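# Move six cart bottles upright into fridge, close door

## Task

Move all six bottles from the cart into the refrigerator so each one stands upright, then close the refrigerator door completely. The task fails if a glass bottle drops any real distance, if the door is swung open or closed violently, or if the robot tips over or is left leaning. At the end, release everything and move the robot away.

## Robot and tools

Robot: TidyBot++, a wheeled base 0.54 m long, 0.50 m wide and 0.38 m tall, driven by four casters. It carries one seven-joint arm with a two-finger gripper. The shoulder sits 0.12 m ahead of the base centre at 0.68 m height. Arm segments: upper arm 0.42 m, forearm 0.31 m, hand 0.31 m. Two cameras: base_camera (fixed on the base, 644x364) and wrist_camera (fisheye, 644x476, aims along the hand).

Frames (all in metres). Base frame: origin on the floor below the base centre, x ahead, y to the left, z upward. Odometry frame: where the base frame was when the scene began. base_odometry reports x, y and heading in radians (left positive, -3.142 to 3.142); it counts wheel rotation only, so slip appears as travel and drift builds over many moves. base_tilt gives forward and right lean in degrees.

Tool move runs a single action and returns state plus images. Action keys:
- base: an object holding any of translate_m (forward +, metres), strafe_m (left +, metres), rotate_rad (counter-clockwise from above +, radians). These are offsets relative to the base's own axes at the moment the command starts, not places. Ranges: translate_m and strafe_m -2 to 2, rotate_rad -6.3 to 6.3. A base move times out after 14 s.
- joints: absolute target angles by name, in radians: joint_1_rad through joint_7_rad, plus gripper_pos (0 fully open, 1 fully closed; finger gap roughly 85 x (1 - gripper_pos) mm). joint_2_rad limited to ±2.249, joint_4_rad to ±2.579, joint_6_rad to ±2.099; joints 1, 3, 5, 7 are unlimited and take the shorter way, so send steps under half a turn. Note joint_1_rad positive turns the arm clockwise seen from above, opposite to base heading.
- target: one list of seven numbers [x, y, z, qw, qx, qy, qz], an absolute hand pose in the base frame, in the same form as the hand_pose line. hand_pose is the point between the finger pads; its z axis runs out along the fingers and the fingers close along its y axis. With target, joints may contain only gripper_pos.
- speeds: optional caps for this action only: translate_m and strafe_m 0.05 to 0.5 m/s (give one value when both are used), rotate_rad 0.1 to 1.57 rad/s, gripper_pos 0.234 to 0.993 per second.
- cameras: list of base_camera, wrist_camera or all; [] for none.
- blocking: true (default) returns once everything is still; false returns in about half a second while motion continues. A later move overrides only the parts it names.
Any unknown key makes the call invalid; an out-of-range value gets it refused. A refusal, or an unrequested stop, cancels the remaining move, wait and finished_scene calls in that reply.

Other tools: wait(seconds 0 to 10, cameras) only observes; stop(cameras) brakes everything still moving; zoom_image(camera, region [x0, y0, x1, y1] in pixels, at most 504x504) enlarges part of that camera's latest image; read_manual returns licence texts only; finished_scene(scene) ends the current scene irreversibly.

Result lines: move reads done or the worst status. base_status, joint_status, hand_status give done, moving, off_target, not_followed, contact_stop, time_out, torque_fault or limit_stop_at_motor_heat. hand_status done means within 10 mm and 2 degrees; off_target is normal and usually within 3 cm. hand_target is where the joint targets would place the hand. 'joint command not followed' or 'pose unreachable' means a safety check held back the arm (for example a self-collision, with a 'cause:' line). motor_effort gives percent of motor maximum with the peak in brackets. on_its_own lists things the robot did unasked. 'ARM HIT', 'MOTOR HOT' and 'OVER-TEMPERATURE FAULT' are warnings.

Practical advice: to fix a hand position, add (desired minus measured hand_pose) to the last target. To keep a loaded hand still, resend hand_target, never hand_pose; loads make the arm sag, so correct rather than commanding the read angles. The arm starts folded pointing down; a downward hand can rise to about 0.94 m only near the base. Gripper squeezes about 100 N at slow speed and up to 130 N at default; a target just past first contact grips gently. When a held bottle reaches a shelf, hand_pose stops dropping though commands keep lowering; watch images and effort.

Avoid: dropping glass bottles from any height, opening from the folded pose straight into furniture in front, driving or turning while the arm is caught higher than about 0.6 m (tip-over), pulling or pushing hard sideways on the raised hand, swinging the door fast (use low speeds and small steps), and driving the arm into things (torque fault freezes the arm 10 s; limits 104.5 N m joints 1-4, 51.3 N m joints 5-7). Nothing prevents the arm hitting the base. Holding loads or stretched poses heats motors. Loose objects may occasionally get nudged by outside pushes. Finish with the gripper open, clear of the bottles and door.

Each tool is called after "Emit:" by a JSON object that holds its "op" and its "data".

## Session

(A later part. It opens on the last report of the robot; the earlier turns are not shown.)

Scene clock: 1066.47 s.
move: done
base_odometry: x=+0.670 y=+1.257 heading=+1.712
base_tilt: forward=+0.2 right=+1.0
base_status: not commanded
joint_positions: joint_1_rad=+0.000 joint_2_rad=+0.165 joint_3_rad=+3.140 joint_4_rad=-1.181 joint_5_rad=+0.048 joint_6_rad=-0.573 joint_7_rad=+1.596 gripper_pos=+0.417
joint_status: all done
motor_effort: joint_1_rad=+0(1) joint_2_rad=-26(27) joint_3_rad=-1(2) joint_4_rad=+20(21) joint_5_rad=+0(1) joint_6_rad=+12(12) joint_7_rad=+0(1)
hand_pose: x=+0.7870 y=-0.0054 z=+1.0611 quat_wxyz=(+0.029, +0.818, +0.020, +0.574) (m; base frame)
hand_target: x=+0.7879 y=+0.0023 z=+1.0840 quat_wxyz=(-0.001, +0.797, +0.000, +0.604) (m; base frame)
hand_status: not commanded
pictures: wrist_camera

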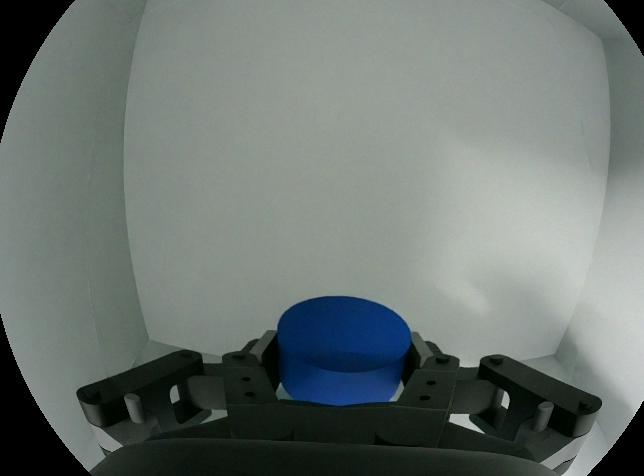

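Emit:
{"op": "move", "data": {"joints": {"joint_4_rad": -1.215, "joint_6_rad": -0.48}, "cameras": ["wrist_camera"]}}

Scene clock: 1077.17 s.
move: done
base_odometry: x=+0.670 y=+1.257 heading=+1.712
base_tilt: forward=+0.1 right=+0.8
base_status: not commanded
joint_positions: joint_1_rad=+0.000 joint_2_rad=+0.164 joint_3_rad=+3.140 joint_4_rad=-1.195 joint_5_rad=+0.048 joint_6_rad=-0.548 joint_7_rad=+1.596 gripper_pos=+0.417
joint_status: all done
motor_effort: joint_1_rad=+0(1) joint_2_rad=-24(26) joint_3_rad=-1(2) joint_4_rad=+19(20) joint_5_rad=-1(2) joint_6_rad=+10(11) joint_7_rad=+0(1)
hand_pose: x=+0.7887 y=-0.0051 z=+1.0607 quat_wxyz=(+0.029, +0.815, +0.021, +0.578) (m; base frame)
hand_target: x=+0.7892 y=+0.0023 z=+1.0778 quat_wxyz=(-0.001, +0.797, +0.000, +0.604) (m; base frame)
hand_status: not commanded
pictures: wrist_camera

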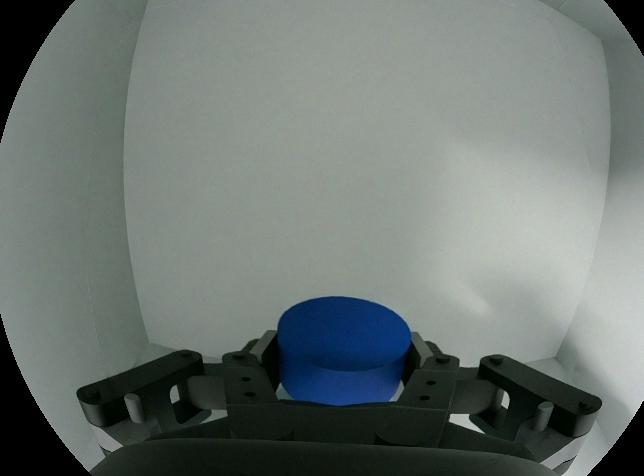

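Emit:
{"op": "move", "data": {"joints": {"gripper_pos": 0.08}, "speeds": {"gripper_pos": 0.4}, "cameras": ["wrist_camera"]}}

Emit:
{"op": "move", "data": {"base": {"translate_m": -0.62}, "speeds": {"translate_m": 0.45}, "cameras": ["wrist_camera", "base_camera"]}}

Scene clock: 1096.83 s.
move: done
base_odometry: x=+0.670 y=+1.257 heading=+1.712
base_tilt: forward=+0.2 right=+0.9
base_status: not commanded
joint_positions: joint_1_rad=+0.000 joint_2_rad=+0.163 joint_3_rad=+3.140 joint_4_rad=-1.195 joint_5_rad=+0.048 joint_6_rad=-0.537 joint_7_rad=+1.596 gripper_pos=+0.080
joint_status: all done
motor_effort: joint_1_rad=+0(1) joint_2_rad=-24(26) joint_3_rad=-1(2) joint_4_rad=+18(20) joint_5_rad=+0(1) joint_6_rad=+8(11) joint_7_rad=+0(1)
hand_pose: x=+0.7898 y=-0.0049 z=+1.0642 quat_wxyz=(+0.029, +0.812, +0.021, +0.583) (m; base frame)
hand_target: x=+0.7892 y=+0.0023 z=+1.0778 quat_wxyz=(-0.001, +0.797, +0.000, +0.604) (m; base frame)
hand_status: not commanded
pictures: wrist_camera

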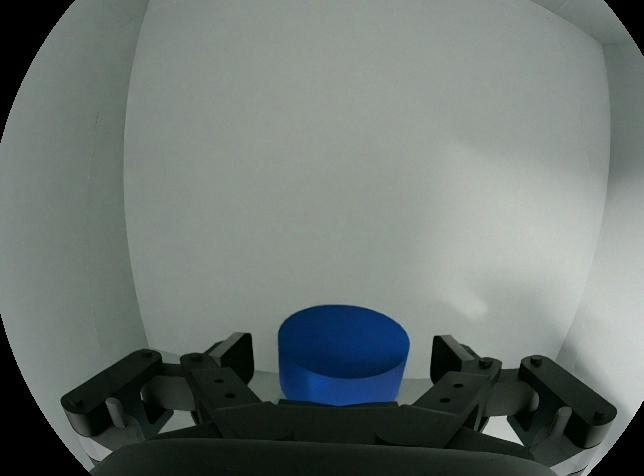

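Scene clock: 1099.57 s.
move: done
base_odometry: x=+0.758 y=+0.643 heading=+1.712
base_tilt: forward=+0.1 right=+0.8
base_status: done
joint_positions: joint_1_rad=+0.000 joint_2_rad=+0.151 joint_3_rad=+3.140 joint_4_rad=-1.195 joint_5_rad=+0.048 joint_6_rad=-0.535 joint_7_rad=+1.596 gripper_pos=+0.080
joint_status: not commanded
motor_effort: joint_1_rad=+0(4) joint_2_rad=-24(28) joint_3_rad=-1(3) joint_4_rad=+19(19) joint_5_rad=+0(1) joint_6_rad=+8(9) joint_7_rad=+0(1)
hand_pose: x=+0.7850 y=-0.0053 z=+1.0733 quat_wxyz=(+0.029, +0.807, +0.020, +0.589) (m; base frame)
hand_target: x=+0.7892 y=+0.0023 z=+1.0778 quat_wxyz=(-0.001, +0.797, +0.000, +0.604) (m; base frame)
hand_status: not commanded
pictures: base_camera, wrist_camera

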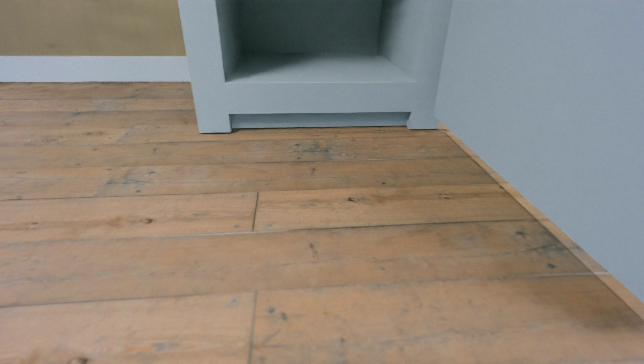

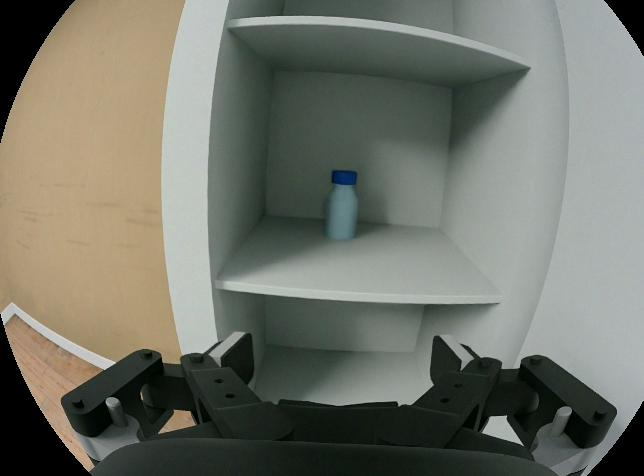

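Emit:
{"op": "move", "data": {"base": {"translate_m": -0.754, "strafe_m": 0.424, "rotate_rad": -2.054}, "speeds": {"rotate_rad": 0.68}, "joints": {"joint_1_rad": 0.0, "joint_2_rad": -0.24, "joint_3_rad": 3.14, "joint_4_rad": -1.40, "joint_5_rad": 0.0, "joint_6_rad": -0.80, "joint_7_rad": 1.57, "gripper_pos": 0.0}, "cameras": ["wrist_camera"]}}

Scene clock: 1185.33 s.
move: done
base_odometry: x=+0.444 y=-0.163 heading=-0.341
base_tilt: forward=+0.1 right=+0.9
base_status: done
joint_positions: joint_1_rad=+0.001 joint_2_rad=-0.243 joint_3_rad=+3.140 joint_4_rad=-1.374 joint_5_rad=+0.048 joint_6_rad=-0.732 joint_7_rad=+1.596 gripper_pos=+0.000
joint_status: all done
motor_effort: joint_1_rad=+0(2) joint_2_rad=-10(28) joint_3_rad=+0(3) joint_4_rad=+17(20) joint_5_rad=+0(1) joint_6_rad=+9(9) joint_7_rad=+0(2)
hand_pose: x=+0.6001 y=-0.0079 z=+1.1343 quat_wxyz=(+0.031, +0.802, +0.016, +0.596) (m; base frame)
hand_target: x=+0.5952 y=+0.0022 z=+1.0979 quat_wxyz=(+0.000, +0.830, +0.000, +0.557) (m; base frame)
hand_status: not commanded
pictures: wrist_camera

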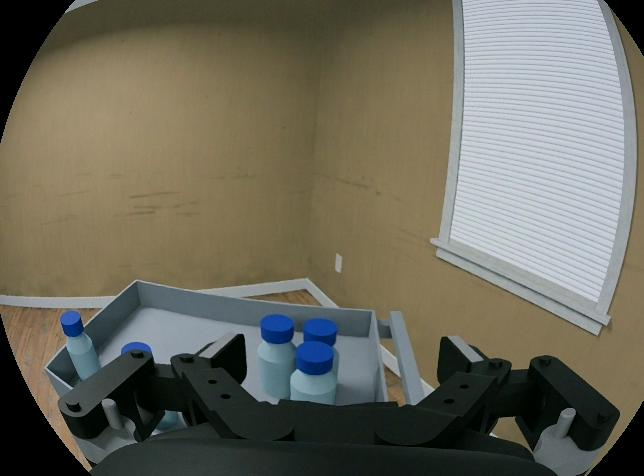

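Emit:
{"op": "zoom_image", "data": {"camera": "wrist_camera", "region": [50, 280, 400, 440]}}

Scaled by 1.440.

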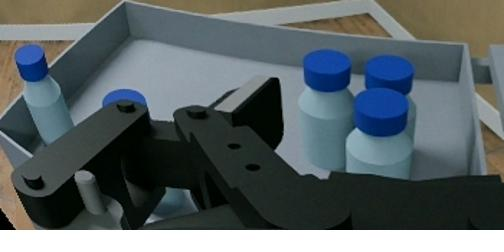

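Emit:
{"op": "move", "data": {"base": {"translate_m": 0.14, "strafe_m": 0.0186}, "joints": {"joint_1_rad": 0.0, "joint_2_rad": -0.24, "joint_4_rad": -2.020, "joint_6_rad": -0.127, "gripper_pos": 0.0}, "cameras": ["wrist_camera"]}}

Scene clock: 1234.33 s.
move: done
base_odometry: x=+0.583 y=-0.193 heading=-0.342
base_tilt: forward=+0.2 right=+0.9
base_status: done
joint_positions: joint_1_rad=+0.001 joint_2_rad=-0.240 joint_3_rad=+3.140 joint_4_rad=-1.994 joint_5_rad=+0.048 joint_6_rad=-0.190 joint_7_rad=+1.596 gripper_pos=+0.000
joint_status: all done
motor_effort: joint_1_rad=+0(2) joint_2_rad=-11(14) joint_3_rad=+0(2) joint_4_rad=+18(20) joint_5_rad=+0(1) joint_6_rad=+8(9) joint_7_rad=-1(1)
hand_pose: x=+0.6179 y=-0.0009 z=+0.9202 quat_wxyz=(+0.024, +0.825, +0.028, +0.564) (m; base frame)
hand_target: x=+0.6203 y=+0.0022 z=+0.9225 quat_wxyz=(-0.001, +0.815, +0.000, +0.579) (m; base frame)
hand_status: not commanded
pictures: wrist_camera

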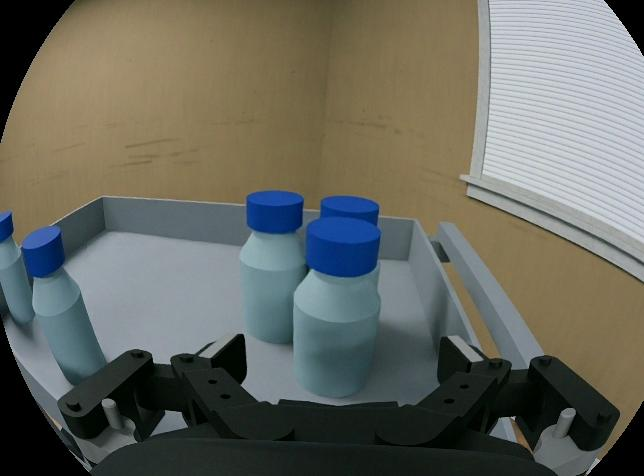

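Emit:
{"op": "move", "data": {"base": {"translate_m": 0.121}, "speeds": {"translate_m": 0.25}, "cameras": ["wrist_camera"]}}

Scene clock: 1252.60 s.
move: done
base_odometry: x=+0.697 y=-0.233 heading=-0.342
base_tilt: forward=+0.2 right=+0.9
base_status: done
joint_positions: joint_1_rad=+0.001 joint_2_rad=-0.239 joint_3_rad=+3.140 joint_4_rad=-1.995 joint_5_rad=+0.048 joint_6_rad=-0.185 joint_7_rad=+1.596 gripper_pos=+0.000
joint_status: not commanded
motor_effort: joint_1_rad=+0(1) joint_2_rad=-11(15) joint_3_rad=+0(1) joint_4_rad=+18(19) joint_5_rad=+0(1) joint_6_rad=+8(9) joint_7_rad=+0(1)
hand_pose: x=+0.6187 y=-0.0008 z=+0.9202 quat_wxyz=(+0.024, +0.825, +0.028, +0.565) (m; base frame)
hand_target: x=+0.6203 y=+0.0022 z=+0.9225 quat_wxyz=(-0.001, +0.815, +0.000, +0.579) (m; base frame)
hand_status: not commanded
pictures: wrist_camera

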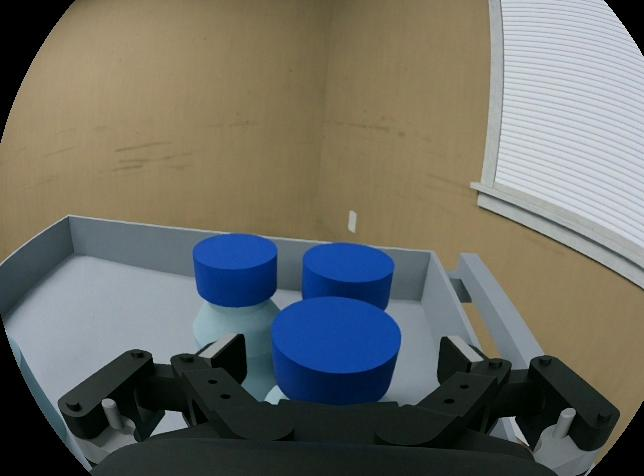

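Emit:
{"op": "move", "data": {"joints": {"gripper_pos": 0.5}, "speeds": {"gripper_pos": 0.234}, "cameras": ["wrist_camera"]}}

Scene clock: 1262.80 s.
move: off_target
base_odometry: x=+0.697 y=-0.233 heading=-0.342
base_tilt: forward=+0.1 right=+0.8
base_status: not commanded
joint_positions: joint_1_rad=+0.000 joint_2_rad=-0.239 joint_3_rad=+3.140 joint_4_rad=-1.995 joint_5_rad=+0.048 joint_6_rad=-0.184 joint_7_rad=+1.596 gripper_pos=+0.416
joint_status: gripper_pos off_target (ended at +0.416, target +0.500)
motor_effort: joint_1_rad=+2(3) joint_2_rad=-10(12) joint_3_rad=+2(3) joint_4_rad=+18(19) joint_5_rad=+0(1) joint_6_rad=+8(9) joint_7_rad=+0(1)
hand_pose: x=+0.6188 y=-0.0004 z=+0.9205 quat_wxyz=(+0.024, +0.824, +0.028, +0.565) (m; base frame)
hand_target: x=+0.6203 y=+0.0022 z=+0.9225 quat_wxyz=(-0.001, +0.815, +0.000, +0.579) (m; base frame)
hand_status: not commanded
pictures: wrist_camera

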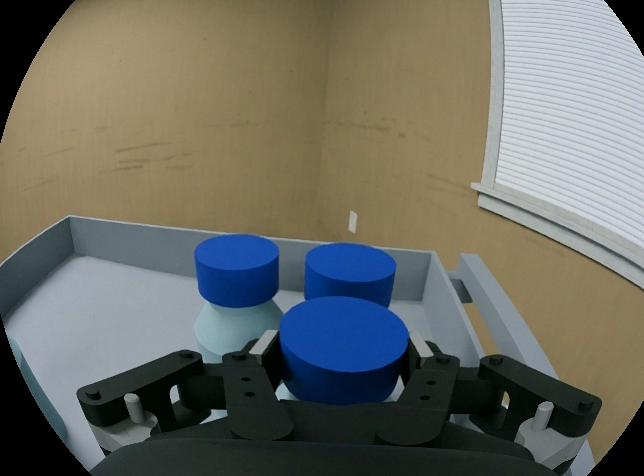

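Emit:
{"op": "move", "data": {"joints": {"joint_4_rad": -1.60, "joint_6_rad": -0.63}, "cameras": []}}

Emit:
{"op": "move", "data": {"base": {"translate_m": -0.40}, "joints": {"joint_4_rad": -1.40, "joint_6_rad": -0.80}, "cameras": ["wrist_camera"]}}

Scene clock: 1283.03 s.
move: done
base_odometry: x=+0.697 y=-0.233 heading=-0.342
base_tilt: forward=+0.2 right=+0.8
base_status: not commanded
joint_positions: joint_1_rad=+0.000 joint_2_rad=-0.233 joint_3_rad=+3.140 joint_4_rad=-1.634 joint_5_rad=+0.048 joint_6_rad=-0.578 joint_7_rad=+1.596 gripper_pos=+0.416
joint_status: all done
motor_effort: joint_1_rad=+0(2) joint_2_rad=-15(16) joint_3_rad=+0(1) joint_4_rad=+23(25) joint_5_rad=+0(1) joint_6_rad=+12(14) joint_7_rad=+0(1)
hand_pose: x=+0.6173 y=-0.0058 z=+1.0208 quat_wxyz=(+0.029, +0.835, +0.021, +0.549) (m; base frame)
hand_target: x=+0.6107 y=+0.0022 z=+1.0296 quat_wxyz=(+0.000, +0.839, +0.000, +0.545) (m; base frame)
hand_status: not commanded
pictures: none
No camera images: "cameras" was empty.

Scene clock: 1285.30 s.
move: done
base_odometry: x=+0.320 y=-0.099 heading=-0.342
base_tilt: forward=+0.2 right=+0.9
base_status: done
joint_positions: joint_1_rad=+0.000 joint_2_rad=-0.233 joint_3_rad=+3.140 joint_4_rad=-1.428 joint_5_rad=+0.048 joint_6_rad=-0.754 joint_7_rad=+1.596 gripper_pos=+0.416
joint_status: all done
motor_effort: joint_1_rad=+0(2) joint_2_rad=-14(19) joint_3_rad=-1(3) joint_4_rad=+22(24) joint_5_rad=+0(2) joint_6_rad=+13(13) joint_7_rad=+0(1)
hand_pose: x=+0.6036 y=-0.0081 z=+1.0917 quat_wxyz=(+0.030, +0.827, +0.017, +0.561) (m; base frame)
hand_target: x=+0.5952 y=+0.0022 z=+1.0979 quat_wxyz=(+0.000, +0.831, +0.000, +0.557) (m; base frame)
hand_status: not commanded
pictures: wrist_camera

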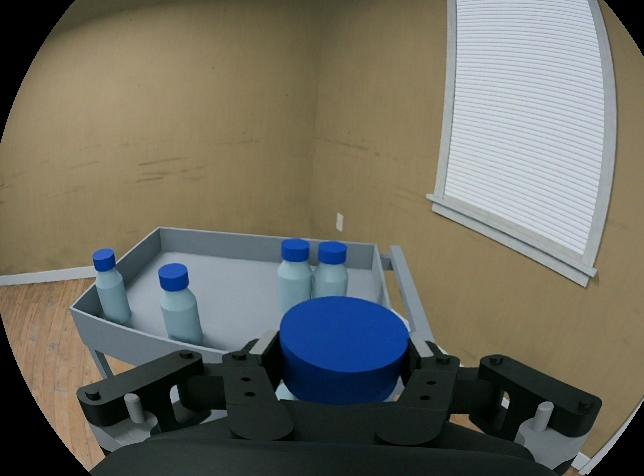

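Emit:
{"op": "move", "data": {"base": {"translate_m": 0.111, "strafe_m": 0.649, "rotate_rad": 2.054}, "speeds": {"rotate_rad": 0.85}, "cameras": ["wrist_camera", "base_camera"]}}

Scene clock: 1347.27 s.
move: done
base_odometry: x=+0.642 y=+0.475 heading=+1.712
base_tilt: forward=+0.1 right=+0.8
base_status: done
joint_positions: joint_1_rad=+0.002 joint_2_rad=-0.227 joint_3_rad=+3.143 joint_4_rad=-1.428 joint_5_rad=+0.048 joint_6_rad=-0.754 joint_7_rad=+1.596 gripper_pos=+0.416
joint_status: not commanded
motor_effort: joint_1_rad=+0(3) joint_2_rad=-14(17) joint_3_rad=+0(5) joint_4_rad=+22(22) joint_5_rad=+0(2) joint_6_rad=+12(13) joint_7_rad=+0(1)
hand_pose: x=+0.6059 y=-0.0103 z=+1.0887 quat_wxyz=(+0.031, +0.829, +0.015, +0.558) (m; base frame)
hand_target: x=+0.5952 y=+0.0022 z=+1.0979 quat_wxyz=(+0.000, +0.831, +0.000, +0.557) (m; base frame)
hand_status: not commanded
pictures: base_camera, wrist_camera

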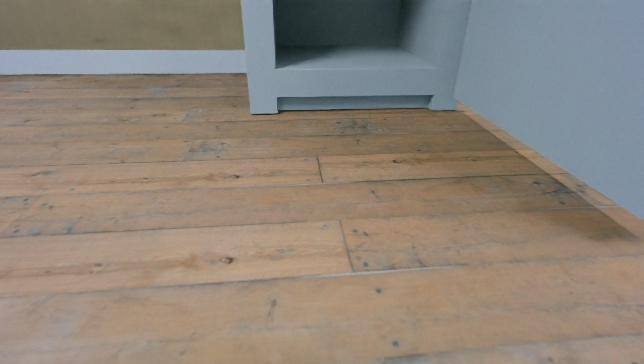

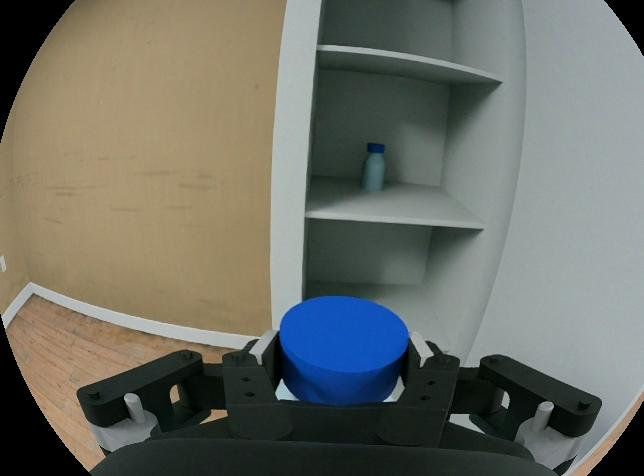

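Emit:
{"op": "zoom_image", "data": {"camera": "base_camera", "region": [220, 40, 500, 130]}}

Scaled by 1.800.

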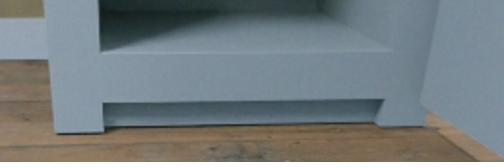

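Emit:
{"op": "zoom_image", "data": {"camera": "wrist_camera", "region": [270, 130, 520, 250]}}

Scaled by 2.016.

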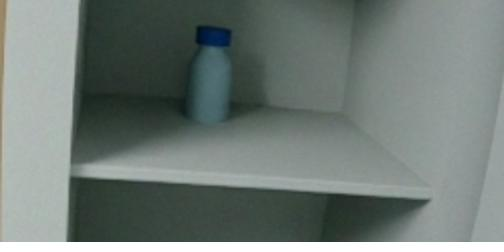

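Emit:
{"op": "move", "data": {"base": {"translate_m": 0.359, "strafe_m": -0.1185, "rotate_rad": 0.007}, "joints": {"joint_1_rad": 0.25, "joint_2_rad": 0.15, "joint_4_rad": -0.945, "joint_6_rad": -0.80}, "cameras": ["wrist_camera"]}}

Scene clock: 1425.67 s.
move: done
base_odometry: x=+0.709 y=+0.847 heading=+1.719
base_tilt: forward=+0.2 right=+0.9
base_status: done
joint_positions: joint_1_rad=+0.238 joint_2_rad=+0.175 joint_3_rad=+3.143 joint_4_rad=-0.982 joint_5_rad=+0.048 joint_6_rad=-0.758 joint_7_rad=+1.596 gripper_pos=+0.416
joint_status: all done
motor_effort: joint_1_rad=+0(2) joint_2_rad=-28(34) joint_3_rad=-1(2) joint_4_rad=+21(23) joint_5_rad=-1(1) joint_6_rad=+12(14) joint_7_rad=+0(1)
hand_pose: x=+0.7523 y=-0.1631 z=+1.1176 quat_wxyz=(+0.099, +0.813, -0.082, +0.567) (m; base frame)
hand_target: x=+0.7371 y=-0.1555 z=+1.1427 quat_wxyz=(+0.072, +0.806, -0.101, +0.579) (m; base frame)
hand_status: not commanded
pictures: wrist_camera

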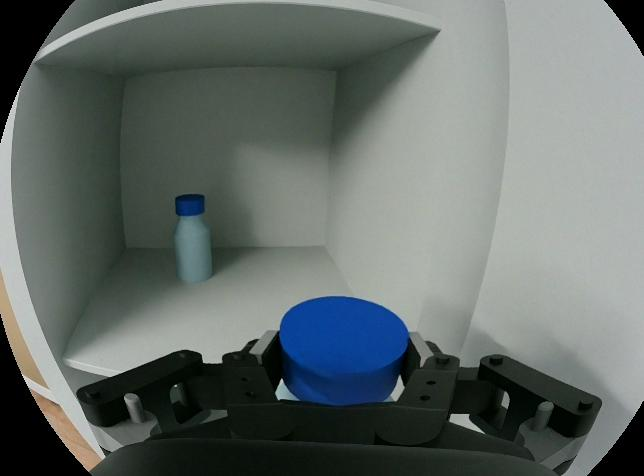

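Emit:
{"op": "move", "data": {"base": {"translate_m": 0.43, "strafe_m": 0.008}, "speeds": {"translate_m": 0.25}, "cameras": ["wrist_camera"]}}

Scene clock: 1461.70 s.
move: done
base_odometry: x=+0.637 y=+1.272 heading=+1.719
base_tilt: forward=+0.2 right=+0.9
base_status: done
joint_positions: joint_1_rad=+0.239 joint_2_rad=+0.173 joint_3_rad=+3.143 joint_4_rad=-0.980 joint_5_rad=+0.048 joint_6_rad=-0.758 joint_7_rad=+1.596 gripper_pos=+0.416
joint_status: not commanded
motor_effort: joint_1_rad=+0(2) joint_2_rad=-28(32) joint_3_rad=-1(2) joint_4_rad=+22(22) joint_5_rad=+1(1) joint_6_rad=+12(13) joint_7_rad=+0(1)
hand_pose: x=+0.7515 y=-0.1635 z=+1.1200 quat_wxyz=(+0.100, +0.812, -0.082, +0.569) (m; base frame)
hand_target: x=+0.7371 y=-0.1555 z=+1.1427 quat_wxyz=(+0.072, +0.806, -0.101, +0.579) (m; base frame)
hand_status: not commanded
pictures: wrist_camera

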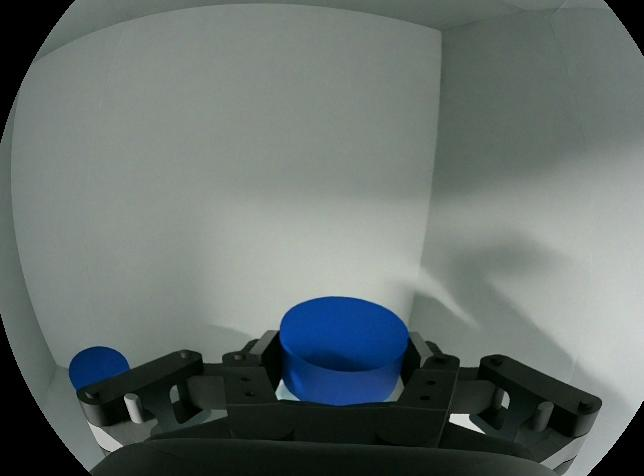

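Emit:
{"op": "move", "data": {"base": {"translate_m": -0.015, "strafe_m": -0.010}, "speeds": {"translate_m": 0.1}, "joints": {"joint_4_rad": -1.115, "joint_6_rad": -0.585}, "cameras": ["wrist_camera"]}}

Scene clock: 1491.37 s.
move: done
base_odometry: x=+0.649 y=+1.259 heading=+1.720
base_tilt: forward=+0.2 right=+0.9
base_status: done
joint_positions: joint_1_rad=+0.246 joint_2_rad=+0.165 joint_3_rad=+3.142 joint_4_rad=-1.117 joint_5_rad=+0.048 joint_6_rad=-0.672 joint_7_rad=+1.596 gripper_pos=+0.416
joint_status: all done
motor_effort: joint_1_rad=+0(3) joint_2_rad=-28(33) joint_3_rad=+0(2) joint_4_rad=+22(24) joint_5_rad=+0(2) joint_6_rad=+12(13) joint_7_rad=-1(1)
hand_pose: x=+0.7562 y=-0.1689 z=+1.0699 quat_wxyz=(+0.099, +0.824, -0.084, +0.551) (m; base frame)
hand_target: x=+0.7609 y=-0.1615 z=+1.1067 quat_wxyz=(+0.074, +0.792, -0.099, +0.597) (m; base frame)
hand_status: not commanded
pictures: wrist_camera

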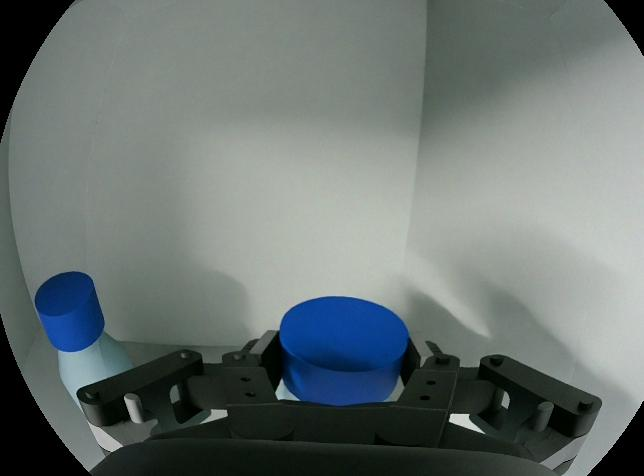

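Emit:
{"op": "move", "data": {"joints": {"joint_4_rad": -1.135, "joint_6_rad": -0.565}, "cameras": []}}

Emit:
{"op": "move", "data": {"joints": {"joint_4_rad": -1.150, "joint_6_rad": -0.55}, "cameras": ["wrist_camera"]}}

Scene clock: 1497.60 s.
move: done
base_odometry: x=+0.649 y=+1.259 heading=+1.720
base_tilt: forward=+0.2 right=+0.9
base_status: not commanded
joint_positions: joint_1_rad=+0.246 joint_2_rad=+0.165 joint_3_rad=+3.142 joint_4_rad=-1.134 joint_5_rad=+0.048 joint_6_rad=-0.650 joint_7_rad=+1.596 gripper_pos=+0.416
joint_status: all done
motor_effort: joint_1_rad=+0(0) joint_2_rad=-28(29) joint_3_rad=-1(1) joint_4_rad=+22(23) joint_5_rad=-1(1) joint_6_rad=+12(13) joint_7_rad=+0(1)
hand_pose: x=+0.7583 y=-0.1691 z=+1.0663 quat_wxyz=(+0.099, +0.823, -0.084, +0.553) (m; base frame)
hand_target: x=+0.7626 y=-0.1620 z=+1.1007 quat_wxyz=(+0.074, +0.792, -0.099, +0.597) (m; base frame)
hand_status: not commanded
pictures: none
No camera images: "cameras" was empty.

Scene clock: 1498.17 s.
move: done
base_odometry: x=+0.649 y=+1.259 heading=+1.720
base_tilt: forward=+0.2 right=+0.9
base_status: not commanded
joint_positions: joint_1_rad=+0.246 joint_2_rad=+0.165 joint_3_rad=+3.142 joint_4_rad=-1.146 joint_5_rad=+0.048 joint_6_rad=-0.633 joint_7_rad=+1.596 gripper_pos=+0.416
joint_status: all done
motor_effort: joint_1_rad=+0(0) joint_2_rad=-28(29) joint_3_rad=-1(2) joint_4_rad=+22(22) joint_5_rad=+0(1) joint_6_rad=+12(13) joint_7_rad=+0(1)
hand_pose: x=+0.7599 y=-0.1693 z=+1.0644 quat_wxyz=(+0.099, +0.821, -0.083, +0.555) (m; base frame)
hand_target: x=+0.7639 y=-0.1623 z=+1.0962 quat_wxyz=(+0.074, +0.792, -0.099, +0.597) (m; base frame)
hand_status: not commanded
pictures: wrist_camera

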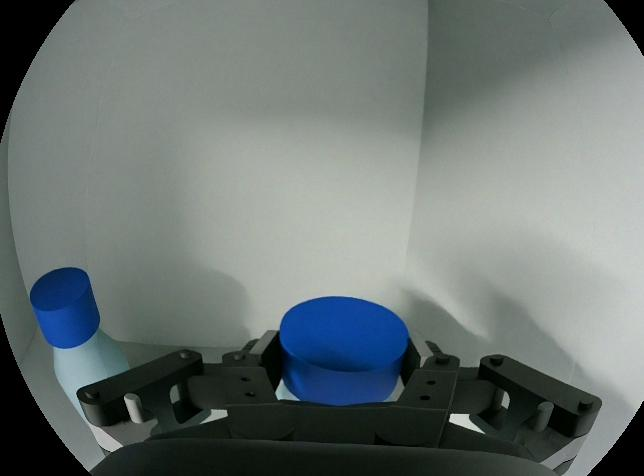

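Emit:
{"op": "move", "data": {"joints": {"joint_4_rad": -1.170, "joint_6_rad": -0.545}, "cameras": []}}

Emit:
{"op": "move", "data": {"joints": {"joint_4_rad": -1.185, "joint_6_rad": -0.53}, "cameras": ["wrist_camera"]}}

Scene clock: 1504.40 s.
move: done
base_odometry: x=+0.649 y=+1.259 heading=+1.720
base_tilt: forward=+0.2 right=+0.8
base_status: not commanded
joint_positions: joint_1_rad=+0.246 joint_2_rad=+0.165 joint_3_rad=+3.142 joint_4_rad=-1.155 joint_5_rad=+0.048 joint_6_rad=-0.617 joint_7_rad=+1.596 gripper_pos=+0.416
joint_status: all done
motor_effort: joint_1_rad=+0(1) joint_2_rad=-27(28) joint_3_rad=+0(1) joint_4_rad=+20(22) joint_5_rad=+0(1) joint_6_rad=+11(12) joint_7_rad=+0(1)
hand_pose: x=+0.7611 y=-0.1694 z=+1.0640 quat_wxyz=(+0.099, +0.820, -0.083, +0.558) (m; base frame)
hand_target: x=+0.7642 y=-0.1624 z=+1.0856 quat_wxyz=(+0.073, +0.797, -0.100, +0.591) (m; base frame)
hand_status: not commanded
pictures: none
No camera images: "cameras" was empty.

Scene clock: 1504.93 s.
move: done
base_odometry: x=+0.649 y=+1.259 heading=+1.720
base_tilt: forward=+0.2 right=+0.9
base_status: not commanded
joint_positions: joint_1_rad=+0.246 joint_2_rad=+0.164 joint_3_rad=+3.142 joint_4_rad=-1.165 joint_5_rad=+0.048 joint_6_rad=-0.598 joint_7_rad=+1.596 gripper_pos=+0.416
joint_status: all done
motor_effort: joint_1_rad=+0(1) joint_2_rad=-24(27) joint_3_rad=-1(2) joint_4_rad=+19(20) joint_5_rad=-1(1) joint_6_rad=+10(11) joint_7_rad=-1(1)
hand_pose: x=+0.7627 y=-0.1696 z=+1.0638 quat_wxyz=(+0.100, +0.817, -0.082, +0.562) (m; base frame)
hand_target: x=+0.7653 y=-0.1627 z=+1.0810 quat_wxyz=(+0.073, +0.797, -0.100, +0.591) (m; base frame)
hand_status: not commanded
pictures: wrist_camera

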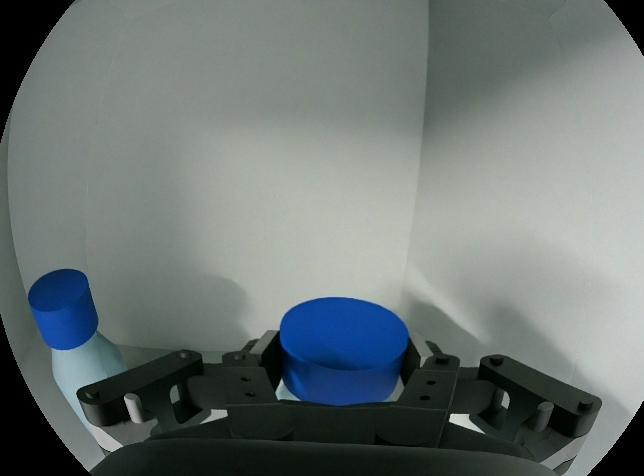

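Emit:
{"op": "move", "data": {"joints": {"gripper_pos": 0.08}, "speeds": {"gripper_pos": 0.4}, "cameras": ["wrist_camera"]}}

Emit:
{"op": "move", "data": {"base": {"translate_m": -0.62, "strafe_m": 0.15}, "speeds": {"translate_m": 0.45}, "cameras": ["wrist_camera"]}}

Scene clock: 1523.20 s.
move: done
base_odometry: x=+0.649 y=+1.259 heading=+1.720
base_tilt: forward=+0.2 right=+0.9
base_status: not commanded
joint_positions: joint_1_rad=+0.246 joint_2_rad=+0.164 joint_3_rad=+3.142 joint_4_rad=-1.166 joint_5_rad=+0.048 joint_6_rad=-0.587 joint_7_rad=+1.596 gripper_pos=+0.080
joint_status: all done
motor_effort: joint_1_rad=+0(1) joint_2_rad=-24(25) joint_3_rad=-1(2) joint_4_rad=+18(20) joint_5_rad=-1(1) joint_6_rad=+9(11) joint_7_rad=+0(1)
hand_pose: x=+0.7638 y=-0.1697 z=+1.0668 quat_wxyz=(+0.100, +0.814, -0.082, +0.566) (m; base frame)
hand_target: x=+0.7653 y=-0.1627 z=+1.0810 quat_wxyz=(+0.073, +0.797, -0.100, +0.591) (m; base frame)
hand_status: not commanded
pictures: wrist_camera

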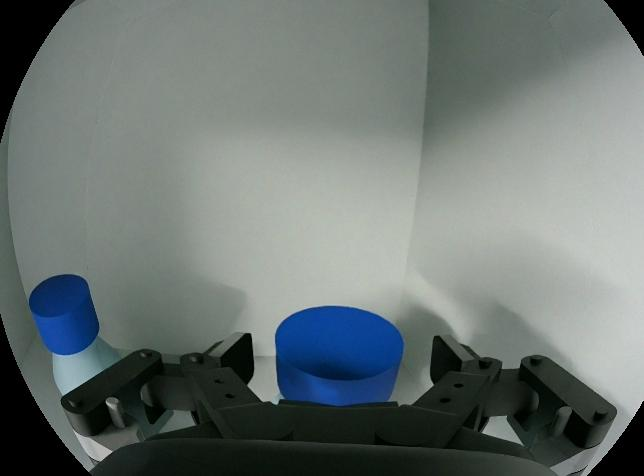

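Scene clock: 1525.80 s.
move: done
base_odometry: x=+0.593 y=+0.623 heading=+1.720
base_tilt: forward=+0.2 right=+0.9
base_status: done
joint_positions: joint_1_rad=+0.246 joint_2_rad=+0.154 joint_3_rad=+3.142 joint_4_rad=-1.166 joint_5_rad=+0.048 joint_6_rad=-0.586 joint_7_rad=+1.596 gripper_pos=+0.080
joint_status: not commanded
motor_effort: joint_1_rad=+0(1) joint_2_rad=-24(28) joint_3_rad=+0(2) joint_4_rad=+18(19) joint_5_rad=+0(1) joint_6_rad=+9(9) joint_7_rad=+0(1)
hand_pose: x=+0.7601 y=-0.1688 z=+1.0740 quat_wxyz=(+0.101, +0.811, -0.081, +0.571) (m; base frame)
hand_target: x=+0.7653 y=-0.1627 z=+1.0810 quat_wxyz=(+0.073, +0.797, -0.100, +0.591) (m; base frame)
hand_status: not commanded
pictures: wrist_camera

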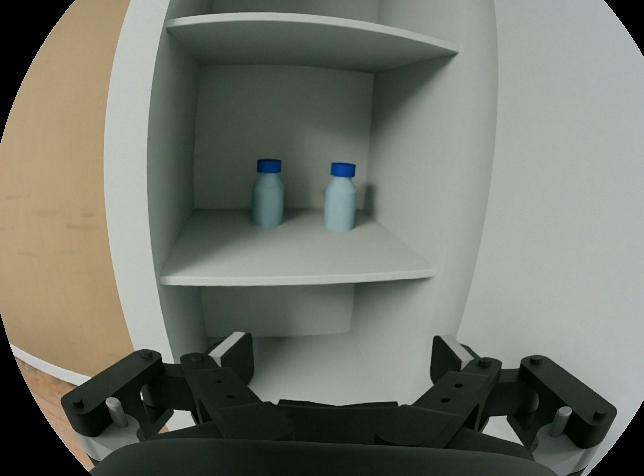

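Emit:
{"op": "move", "data": {"base": {"translate_m": -0.503, "strafe_m": 0.204, "rotate_rad": -2.062}, "speeds": {"rotate_rad": 0.9}, "joints": {"joint_1_rad": 0.0, "joint_2_rad": -0.24, "joint_3_rad": 3.14, "joint_4_rad": -1.40, "joint_5_rad": 0.0, "joint_6_rad": -0.80, "joint_7_rad": 1.57, "gripper_pos": 0.0}, "cameras": ["wrist_camera"]}}

Scene clock: 1545.60 s.
move: done
base_odometry: x=+0.466 y=+0.095 heading=-0.342
base_tilt: forward=+0.2 right=+0.8
base_status: done
joint_positions: joint_1_rad=+0.013 joint_2_rad=-0.242 joint_3_rad=+3.142 joint_4_rad=-1.374 joint_5_rad=+0.048 joint_6_rad=-0.732 joint_7_rad=+1.596 gripper_pos=+0.000
joint_status: all done
motor_effort: joint_1_rad=+0(3) joint_2_rad=-10(28) joint_3_rad=+0(2) joint_4_rad=+17(20) joint_5_rad=+0(2) joint_6_rad=+9(9) joint_7_rad=+0(1)
hand_pose: x=+0.6006 y=-0.0151 z=+1.1343 quat_wxyz=(+0.035, +0.802, +0.010, +0.596) (m; base frame)
hand_target: x=+0.5952 y=+0.0022 z=+1.0979 quat_wxyz=(+0.000, +0.830, +0.000, +0.557) (m; base frame)
hand_status: not commanded
pictures: wrist_camera

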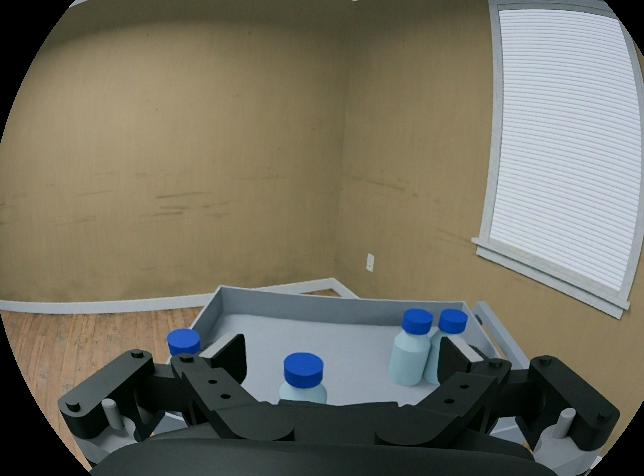

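Emit:
{"op": "zoom_image", "data": {"camera": "wrist_camera", "region": [160, 280, 500, 420]}}

Scaled by 1.482.

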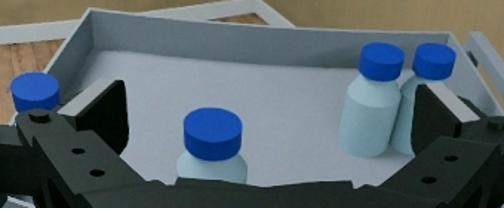

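Emit:
{"op": "move", "data": {"base": {"translate_m": 0.105, "strafe_m": 0.024}, "joints": {"joint_1_rad": 0.0, "joint_2_rad": -0.24, "joint_4_rad": -2.020, "joint_6_rad": -0.127, "gripper_pos": 0.0}, "cameras": ["wrist_camera"]}}

Scene clock: 1570.73 s.
move: done
base_odometry: x=+0.573 y=+0.083 heading=-0.343
base_tilt: forward=+0.2 right=+0.9
base_status: done
joint_positions: joint_1_rad=+0.013 joint_2_rad=-0.239 joint_3_rad=+3.142 joint_4_rad=-1.994 joint_5_rad=+0.048 joint_6_rad=-0.190 joint_7_rad=+1.596 gripper_pos=+0.000
joint_status: all done
motor_effort: joint_1_rad=+0(1) joint_2_rad=-11(14) joint_3_rad=-1(1) joint_4_rad=+19(20) joint_5_rad=-1(1) joint_6_rad=+9(9) joint_7_rad=-1(1)
hand_pose: x=+0.6181 y=-0.0081 z=+0.9197 quat_wxyz=(+0.028, +0.826, +0.022, +0.563) (m; base frame)
hand_target: x=+0.6203 y=+0.0022 z=+0.9225 quat_wxyz=(-0.001, +0.815, +0.000, +0.579) (m; base frame)
hand_status: not commanded
pictures: wrist_camera

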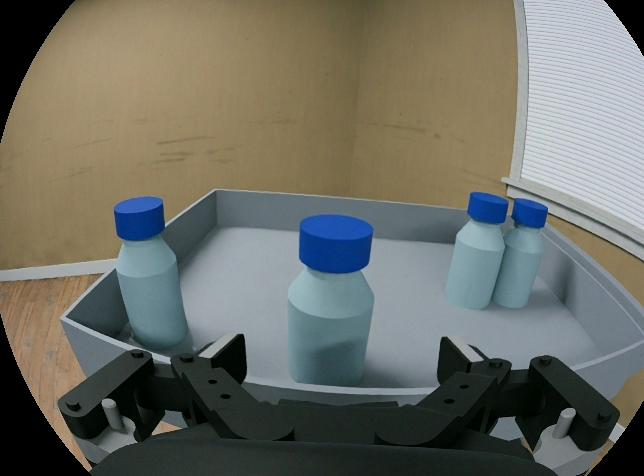

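Emit:
{"op": "move", "data": {"base": {"translate_m": 0.122, "strafe_m": 0.007}, "speeds": {"translate_m": 0.25}, "cameras": ["wrist_camera"]}}

Scene clock: 1588.00 s.
move: done
base_odometry: x=+0.690 y=+0.048 heading=-0.342
base_tilt: forward=+0.1 right=+0.8
base_status: done
joint_positions: joint_1_rad=+0.013 joint_2_rad=-0.238 joint_3_rad=+3.142 joint_4_rad=-1.995 joint_5_rad=+0.048 joint_6_rad=-0.185 joint_7_rad=+1.596 gripper_pos=+0.000
joint_status: not commanded
motor_effort: joint_1_rad=+0(1) joint_2_rad=-11(15) joint_3_rad=+0(2) joint_4_rad=+18(19) joint_5_rad=+0(1) joint_6_rad=+9(9) joint_7_rad=+0(1)
hand_pose: x=+0.6187 y=-0.0080 z=+0.9201 quat_wxyz=(+0.028, +0.825, +0.022, +0.564) (m; base frame)
hand_target: x=+0.6203 y=+0.0022 z=+0.9225 quat_wxyz=(-0.001, +0.815, +0.000, +0.579) (m; base frame)
hand_status: not commanded
pictures: wrist_camera

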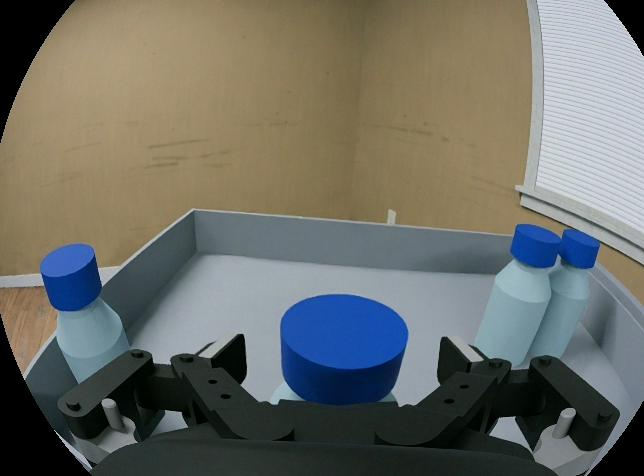

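Emit:
{"op": "move", "data": {"joints": {"gripper_pos": 0.5}, "speeds": {"gripper_pos": 0.234}, "cameras": ["wrist_camera"]}}

Scene clock: 1594.07 s.
move: off_target
base_odometry: x=+0.690 y=+0.048 heading=-0.342
base_tilt: forward=+0.2 right=+0.8
base_status: not commanded
joint_positions: joint_1_rad=+0.012 joint_2_rad=-0.238 joint_3_rad=+3.142 joint_4_rad=-1.995 joint_5_rad=+0.048 joint_6_rad=-0.183 joint_7_rad=+1.596 gripper_pos=+0.420
joint_status: gripper_pos off_target (ended at +0.420, target +0.500)
motor_effort: joint_1_rad=+1(1) joint_2_rad=-9(12) joint_3_rad=+0(1) joint_4_rad=+18(19) joint_5_rad=+0(1) joint_6_rad=+8(9) joint_7_rad=+0(1)
hand_pose: x=+0.6189 y=-0.0076 z=+0.9205 quat_wxyz=(+0.028, +0.824, +0.022, +0.565) (m; base frame)
hand_target: x=+0.6203 y=+0.0022 z=+0.9225 quat_wxyz=(-0.001, +0.815, +0.000, +0.579) (m; base frame)
hand_status: not commanded
pictures: wrist_camera

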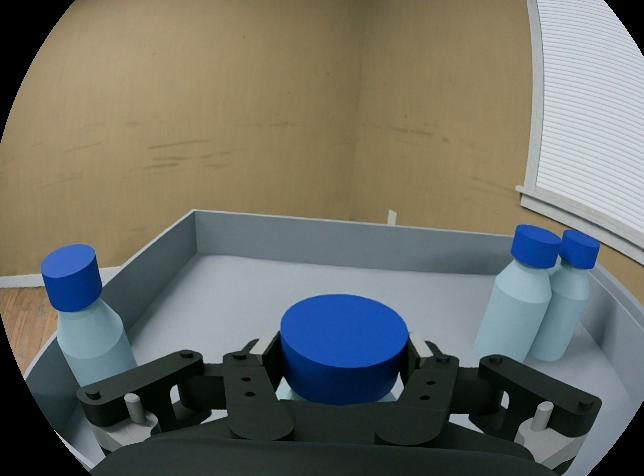

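Emit:
{"op": "move", "data": {"joints": {"joint_4_rad": -1.60, "joint_6_rad": -0.63}, "cameras": []}}

Emit:
{"op": "move", "data": {"base": {"translate_m": -0.32}, "joints": {"joint_4_rad": -1.40, "joint_6_rad": -0.80}, "cameras": ["wrist_camera"]}}

Scene clock: 1609.43 s.
move: done
base_odometry: x=+0.690 y=+0.048 heading=-0.342
base_tilt: forward=+0.2 right=+0.9
base_status: not commanded
joint_positions: joint_1_rad=+0.012 joint_2_rad=-0.230 joint_3_rad=+3.142 joint_4_rad=-1.637 joint_5_rad=+0.048 joint_6_rad=-0.579 joint_7_rad=+1.596 gripper_pos=+0.420
joint_status: all done
motor_effort: joint_1_rad=+0(1) joint_2_rad=-15(17) joint_3_rad=+0(1) joint_4_rad=+23(25) joint_5_rad=+0(1) joint_6_rad=+13(13) joint_7_rad=+0(1)
hand_pose: x=+0.6178 y=-0.0130 z=+1.0177 quat_wxyz=(+0.032, +0.837, +0.015, +0.546) (m; base frame)
hand_target: x=+0.6107 y=+0.0022 z=+1.0296 quat_wxyz=(+0.000, +0.839, +0.000, +0.545) (m; base frame)
hand_status: not commanded
pictures: none
No camera images: "cameras" was empty.

Scene clock: 1611.43 s.
move: done
base_odometry: x=+0.389 y=+0.156 heading=-0.343
base_tilt: forward=+0.2 right=+0.9
base_status: done
joint_positions: joint_1_rad=+0.011 joint_2_rad=-0.227 joint_3_rad=+3.142 joint_4_rad=-1.433 joint_5_rad=+0.048 joint_6_rad=-0.755 joint_7_rad=+1.596 gripper_pos=+0.420
joint_status: all done
motor_effort: joint_1_rad=+0(1) joint_2_rad=-15(19) joint_3_rad=+0(3) joint_4_rad=+22(25) joint_5_rad=-1(2) joint_6_rad=+12(14) joint_7_rad=-1(1)
hand_pose: x=+0.6056 y=-0.0144 z=+1.0859 quat_wxyz=(+0.034, +0.830, +0.011, +0.556) (m; base frame)
hand_target: x=+0.5952 y=+0.0022 z=+1.0979 quat_wxyz=(+0.000, +0.830, +0.000, +0.557) (m; base frame)
hand_status: not commanded
pictures: wrist_camera

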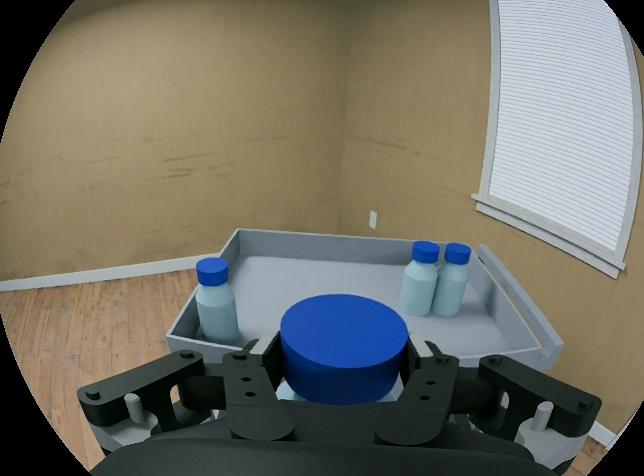

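Emit:
{"op": "move", "data": {"base": {"translate_m": 0.029, "strafe_m": 0.397, "rotate_rad": 2.067}, "speeds": {"rotate_rad": 0.95}, "cameras": ["wrist_camera"]}}

Scene clock: 1640.27 s.
move: done
base_odometry: x=+0.550 y=+0.520 heading=+1.724
base_tilt: forward=+0.2 right=+0.8
base_status: done
joint_positions: joint_1_rad=+0.003 joint_2_rad=-0.224 joint_3_rad=+3.143 joint_4_rad=-1.433 joint_5_rad=+0.048 joint_6_rad=-0.755 joint_7_rad=+1.596 gripper_pos=+0.420
joint_status: not commanded
motor_effort: joint_1_rad=+0(4) joint_2_rad=-15(18) joint_3_rad=+0(5) joint_4_rad=+22(23) joint_5_rad=+0(2) joint_6_rad=+12(13) joint_7_rad=+0(1)
hand_pose: x=+0.6068 y=-0.0114 z=+1.0844 quat_wxyz=(+0.032, +0.831, +0.014, +0.555) (m; base frame)
hand_target: x=+0.5952 y=+0.0022 z=+1.0979 quat_wxyz=(+0.000, +0.830, +0.000, +0.557) (m; base frame)
hand_status: not commanded
pictures: wrist_camera

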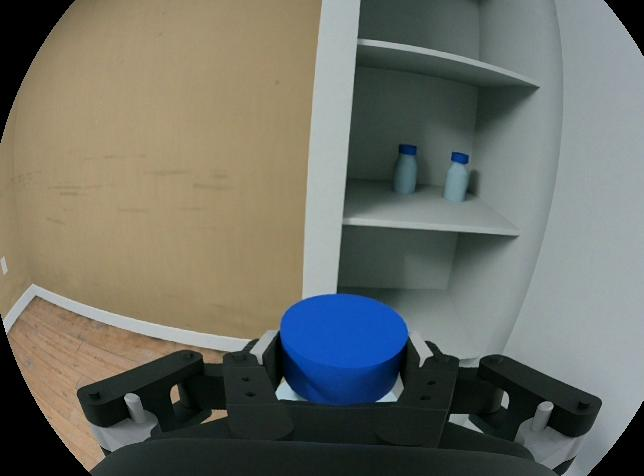

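Emit:
{"op": "zoom_image", "data": {"camera": "wrist_camera", "region": [310, 130, 560, 250]}}

Scaled by 2.016.

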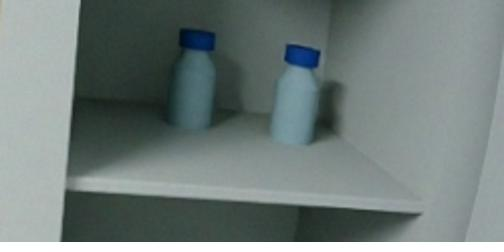

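Emit:
{"op": "move", "data": {"base": {"translate_m": 0.25, "strafe_m": -0.206}, "joints": {"joint_1_rad": 0.0, "joint_2_rad": 0.15, "joint_4_rad": -0.945, "joint_6_rad": -0.80}, "cameras": ["wrist_camera", "base_camera"]}}

Scene clock: 1662.97 s.
move: done
base_odometry: x=+0.715 y=+0.799 heading=+1.724
base_tilt: forward=+0.2 right=+0.8
base_status: done
joint_positions: joint_1_rad=+0.004 joint_2_rad=+0.175 joint_3_rad=+3.143 joint_4_rad=-0.984 joint_5_rad=+0.048 joint_6_rad=-0.760 joint_7_rad=+1.596 gripper_pos=+0.420
joint_status: all done
motor_effort: joint_1_rad=+0(2) joint_2_rad=-28(33) joint_3_rad=+0(4) joint_4_rad=+22(24) joint_5_rad=+0(1) joint_6_rad=+13(14) joint_7_rad=+0(1)
hand_pose: x=+0.7728 y=-0.0124 z=+1.1159 quat_wxyz=(+0.033, +0.819, +0.013, +0.573) (m; base frame)
hand_target: x=+0.7564 y=+0.0022 z=+1.1427 quat_wxyz=(-0.001, +0.812, +0.000, +0.584) (m; base frame)
hand_status: not commanded
pictures: base_camera, wrist_camera

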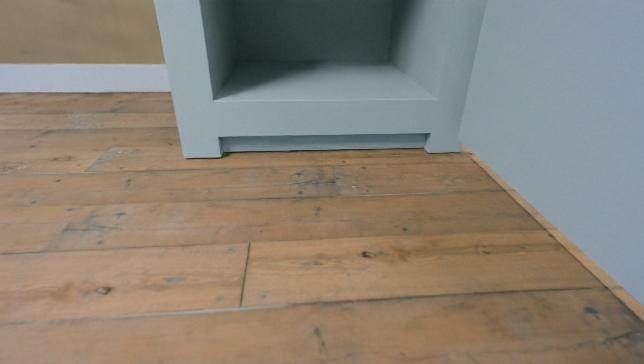

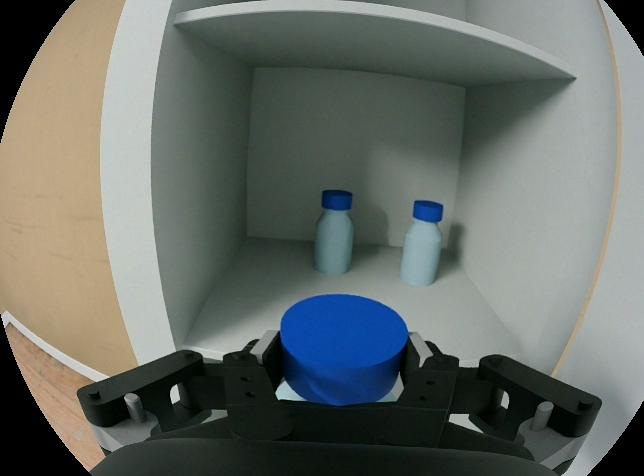

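Emit:
{"op": "move", "data": {"base": {"translate_m": 0.357}, "speeds": {"translate_m": 0.28}, "cameras": ["wrist_camera"]}}

Scene clock: 1698.80 s.
move: done
base_odometry: x=+0.661 y=+1.152 heading=+1.724
base_tilt: forward=+0.2 right=+0.9
base_status: done
joint_positions: joint_1_rad=+0.004 joint_2_rad=+0.174 joint_3_rad=+3.143 joint_4_rad=-0.982 joint_5_rad=+0.048 joint_6_rad=-0.761 joint_7_rad=+1.596 gripper_pos=+0.420
joint_status: not commanded
motor_effort: joint_1_rad=+0(2) joint_2_rad=-28(32) joint_3_rad=-1(2) joint_4_rad=+22(23) joint_5_rad=+0(1) joint_6_rad=+12(14) joint_7_rad=+0(1)
hand_pose: x=+0.7724 y=-0.0124 z=+1.1176 quat_wxyz=(+0.033, +0.818, +0.013, +0.574) (m; base frame)
hand_target: x=+0.7564 y=+0.0022 z=+1.1427 quat_wxyz=(-0.001, +0.812, +0.000, +0.584) (m; base frame)
hand_status: not commanded
pictures: wrist_camera

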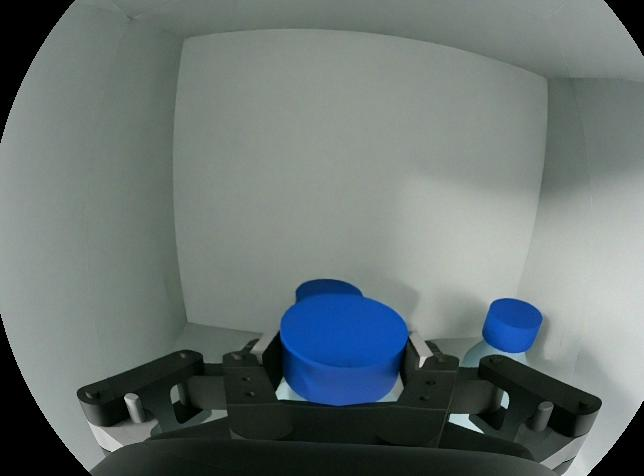

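Emit:
{"op": "move", "data": {"base": {"translate_m": 0.015}, "speeds": {"translate_m": 0.1}, "joints": {"joint_4_rad": -1.125, "joint_6_rad": -0.575}, "cameras": []}}

Emit:
{"op": "move", "data": {"joints": {"joint_4_rad": -1.145, "joint_6_rad": -0.56}, "cameras": ["wrist_camera"]}}

Scene clock: 1716.37 s.
move: done
base_odometry: x=+0.659 y=+1.167 heading=+1.723
base_tilt: forward=+0.2 right=+0.8
base_status: done
joint_positions: joint_1_rad=+0.004 joint_2_rad=+0.173 joint_3_rad=+3.143 joint_4_rad=-1.121 joint_5_rad=+0.048 joint_6_rad=-0.659 joint_7_rad=+1.596 gripper_pos=+0.420
joint_status: all done
motor_effort: joint_1_rad=+0(1) joint_2_rad=-29(31) joint_3_rad=+0(2) joint_4_rad=+23(24) joint_5_rad=+0(1) joint_6_rad=+13(14) joint_7_rad=+0(1)
hand_pose: x=+0.7825 y=-0.0113 z=+1.0663 quat_wxyz=(+0.032, +0.828, +0.016, +0.559) (m; base frame)
hand_target: x=+0.7818 y=+0.0023 z=+1.1037 quat_wxyz=(-0.001, +0.799, +0.000, +0.602) (m; base frame)
hand_status: not commanded
pictures: none
No camera images: "cameras" was empty.

Scene clock: 1716.93 s.
move: done
base_odometry: x=+0.659 y=+1.167 heading=+1.723
base_tilt: forward=+0.2 right=+0.9
base_status: not commanded
joint_positions: joint_1_rad=+0.004 joint_2_rad=+0.172 joint_3_rad=+3.143 joint_4_rad=-1.135 joint_5_rad=+0.048 joint_6_rad=-0.637 joint_7_rad=+1.596 gripper_pos=+0.420
joint_status: all done
motor_effort: joint_1_rad=+0(0) joint_2_rad=-28(29) joint_3_rad=-1(1) joint_4_rad=+22(23) joint_5_rad=+0(1) joint_6_rad=+12(13) joint_7_rad=+0(1)
hand_pose: x=+0.7843 y=-0.0111 z=+1.0650 quat_wxyz=(+0.032, +0.826, +0.016, +0.563) (m; base frame)
hand_target: x=+0.7832 y=+0.0023 z=+1.0962 quat_wxyz=(-0.001, +0.800, +0.000, +0.600) (m; base frame)
hand_status: not commanded
pictures: wrist_camera

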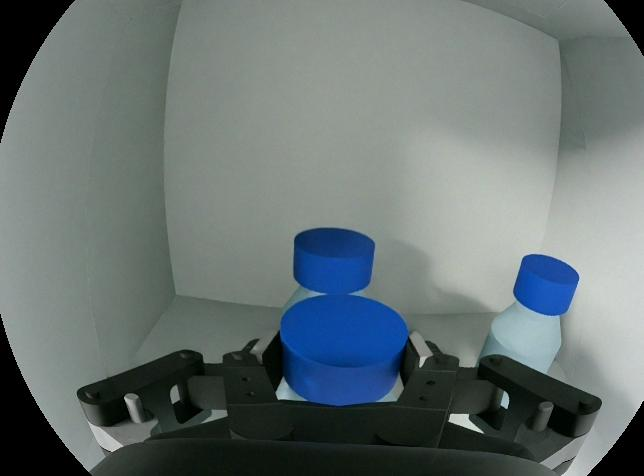

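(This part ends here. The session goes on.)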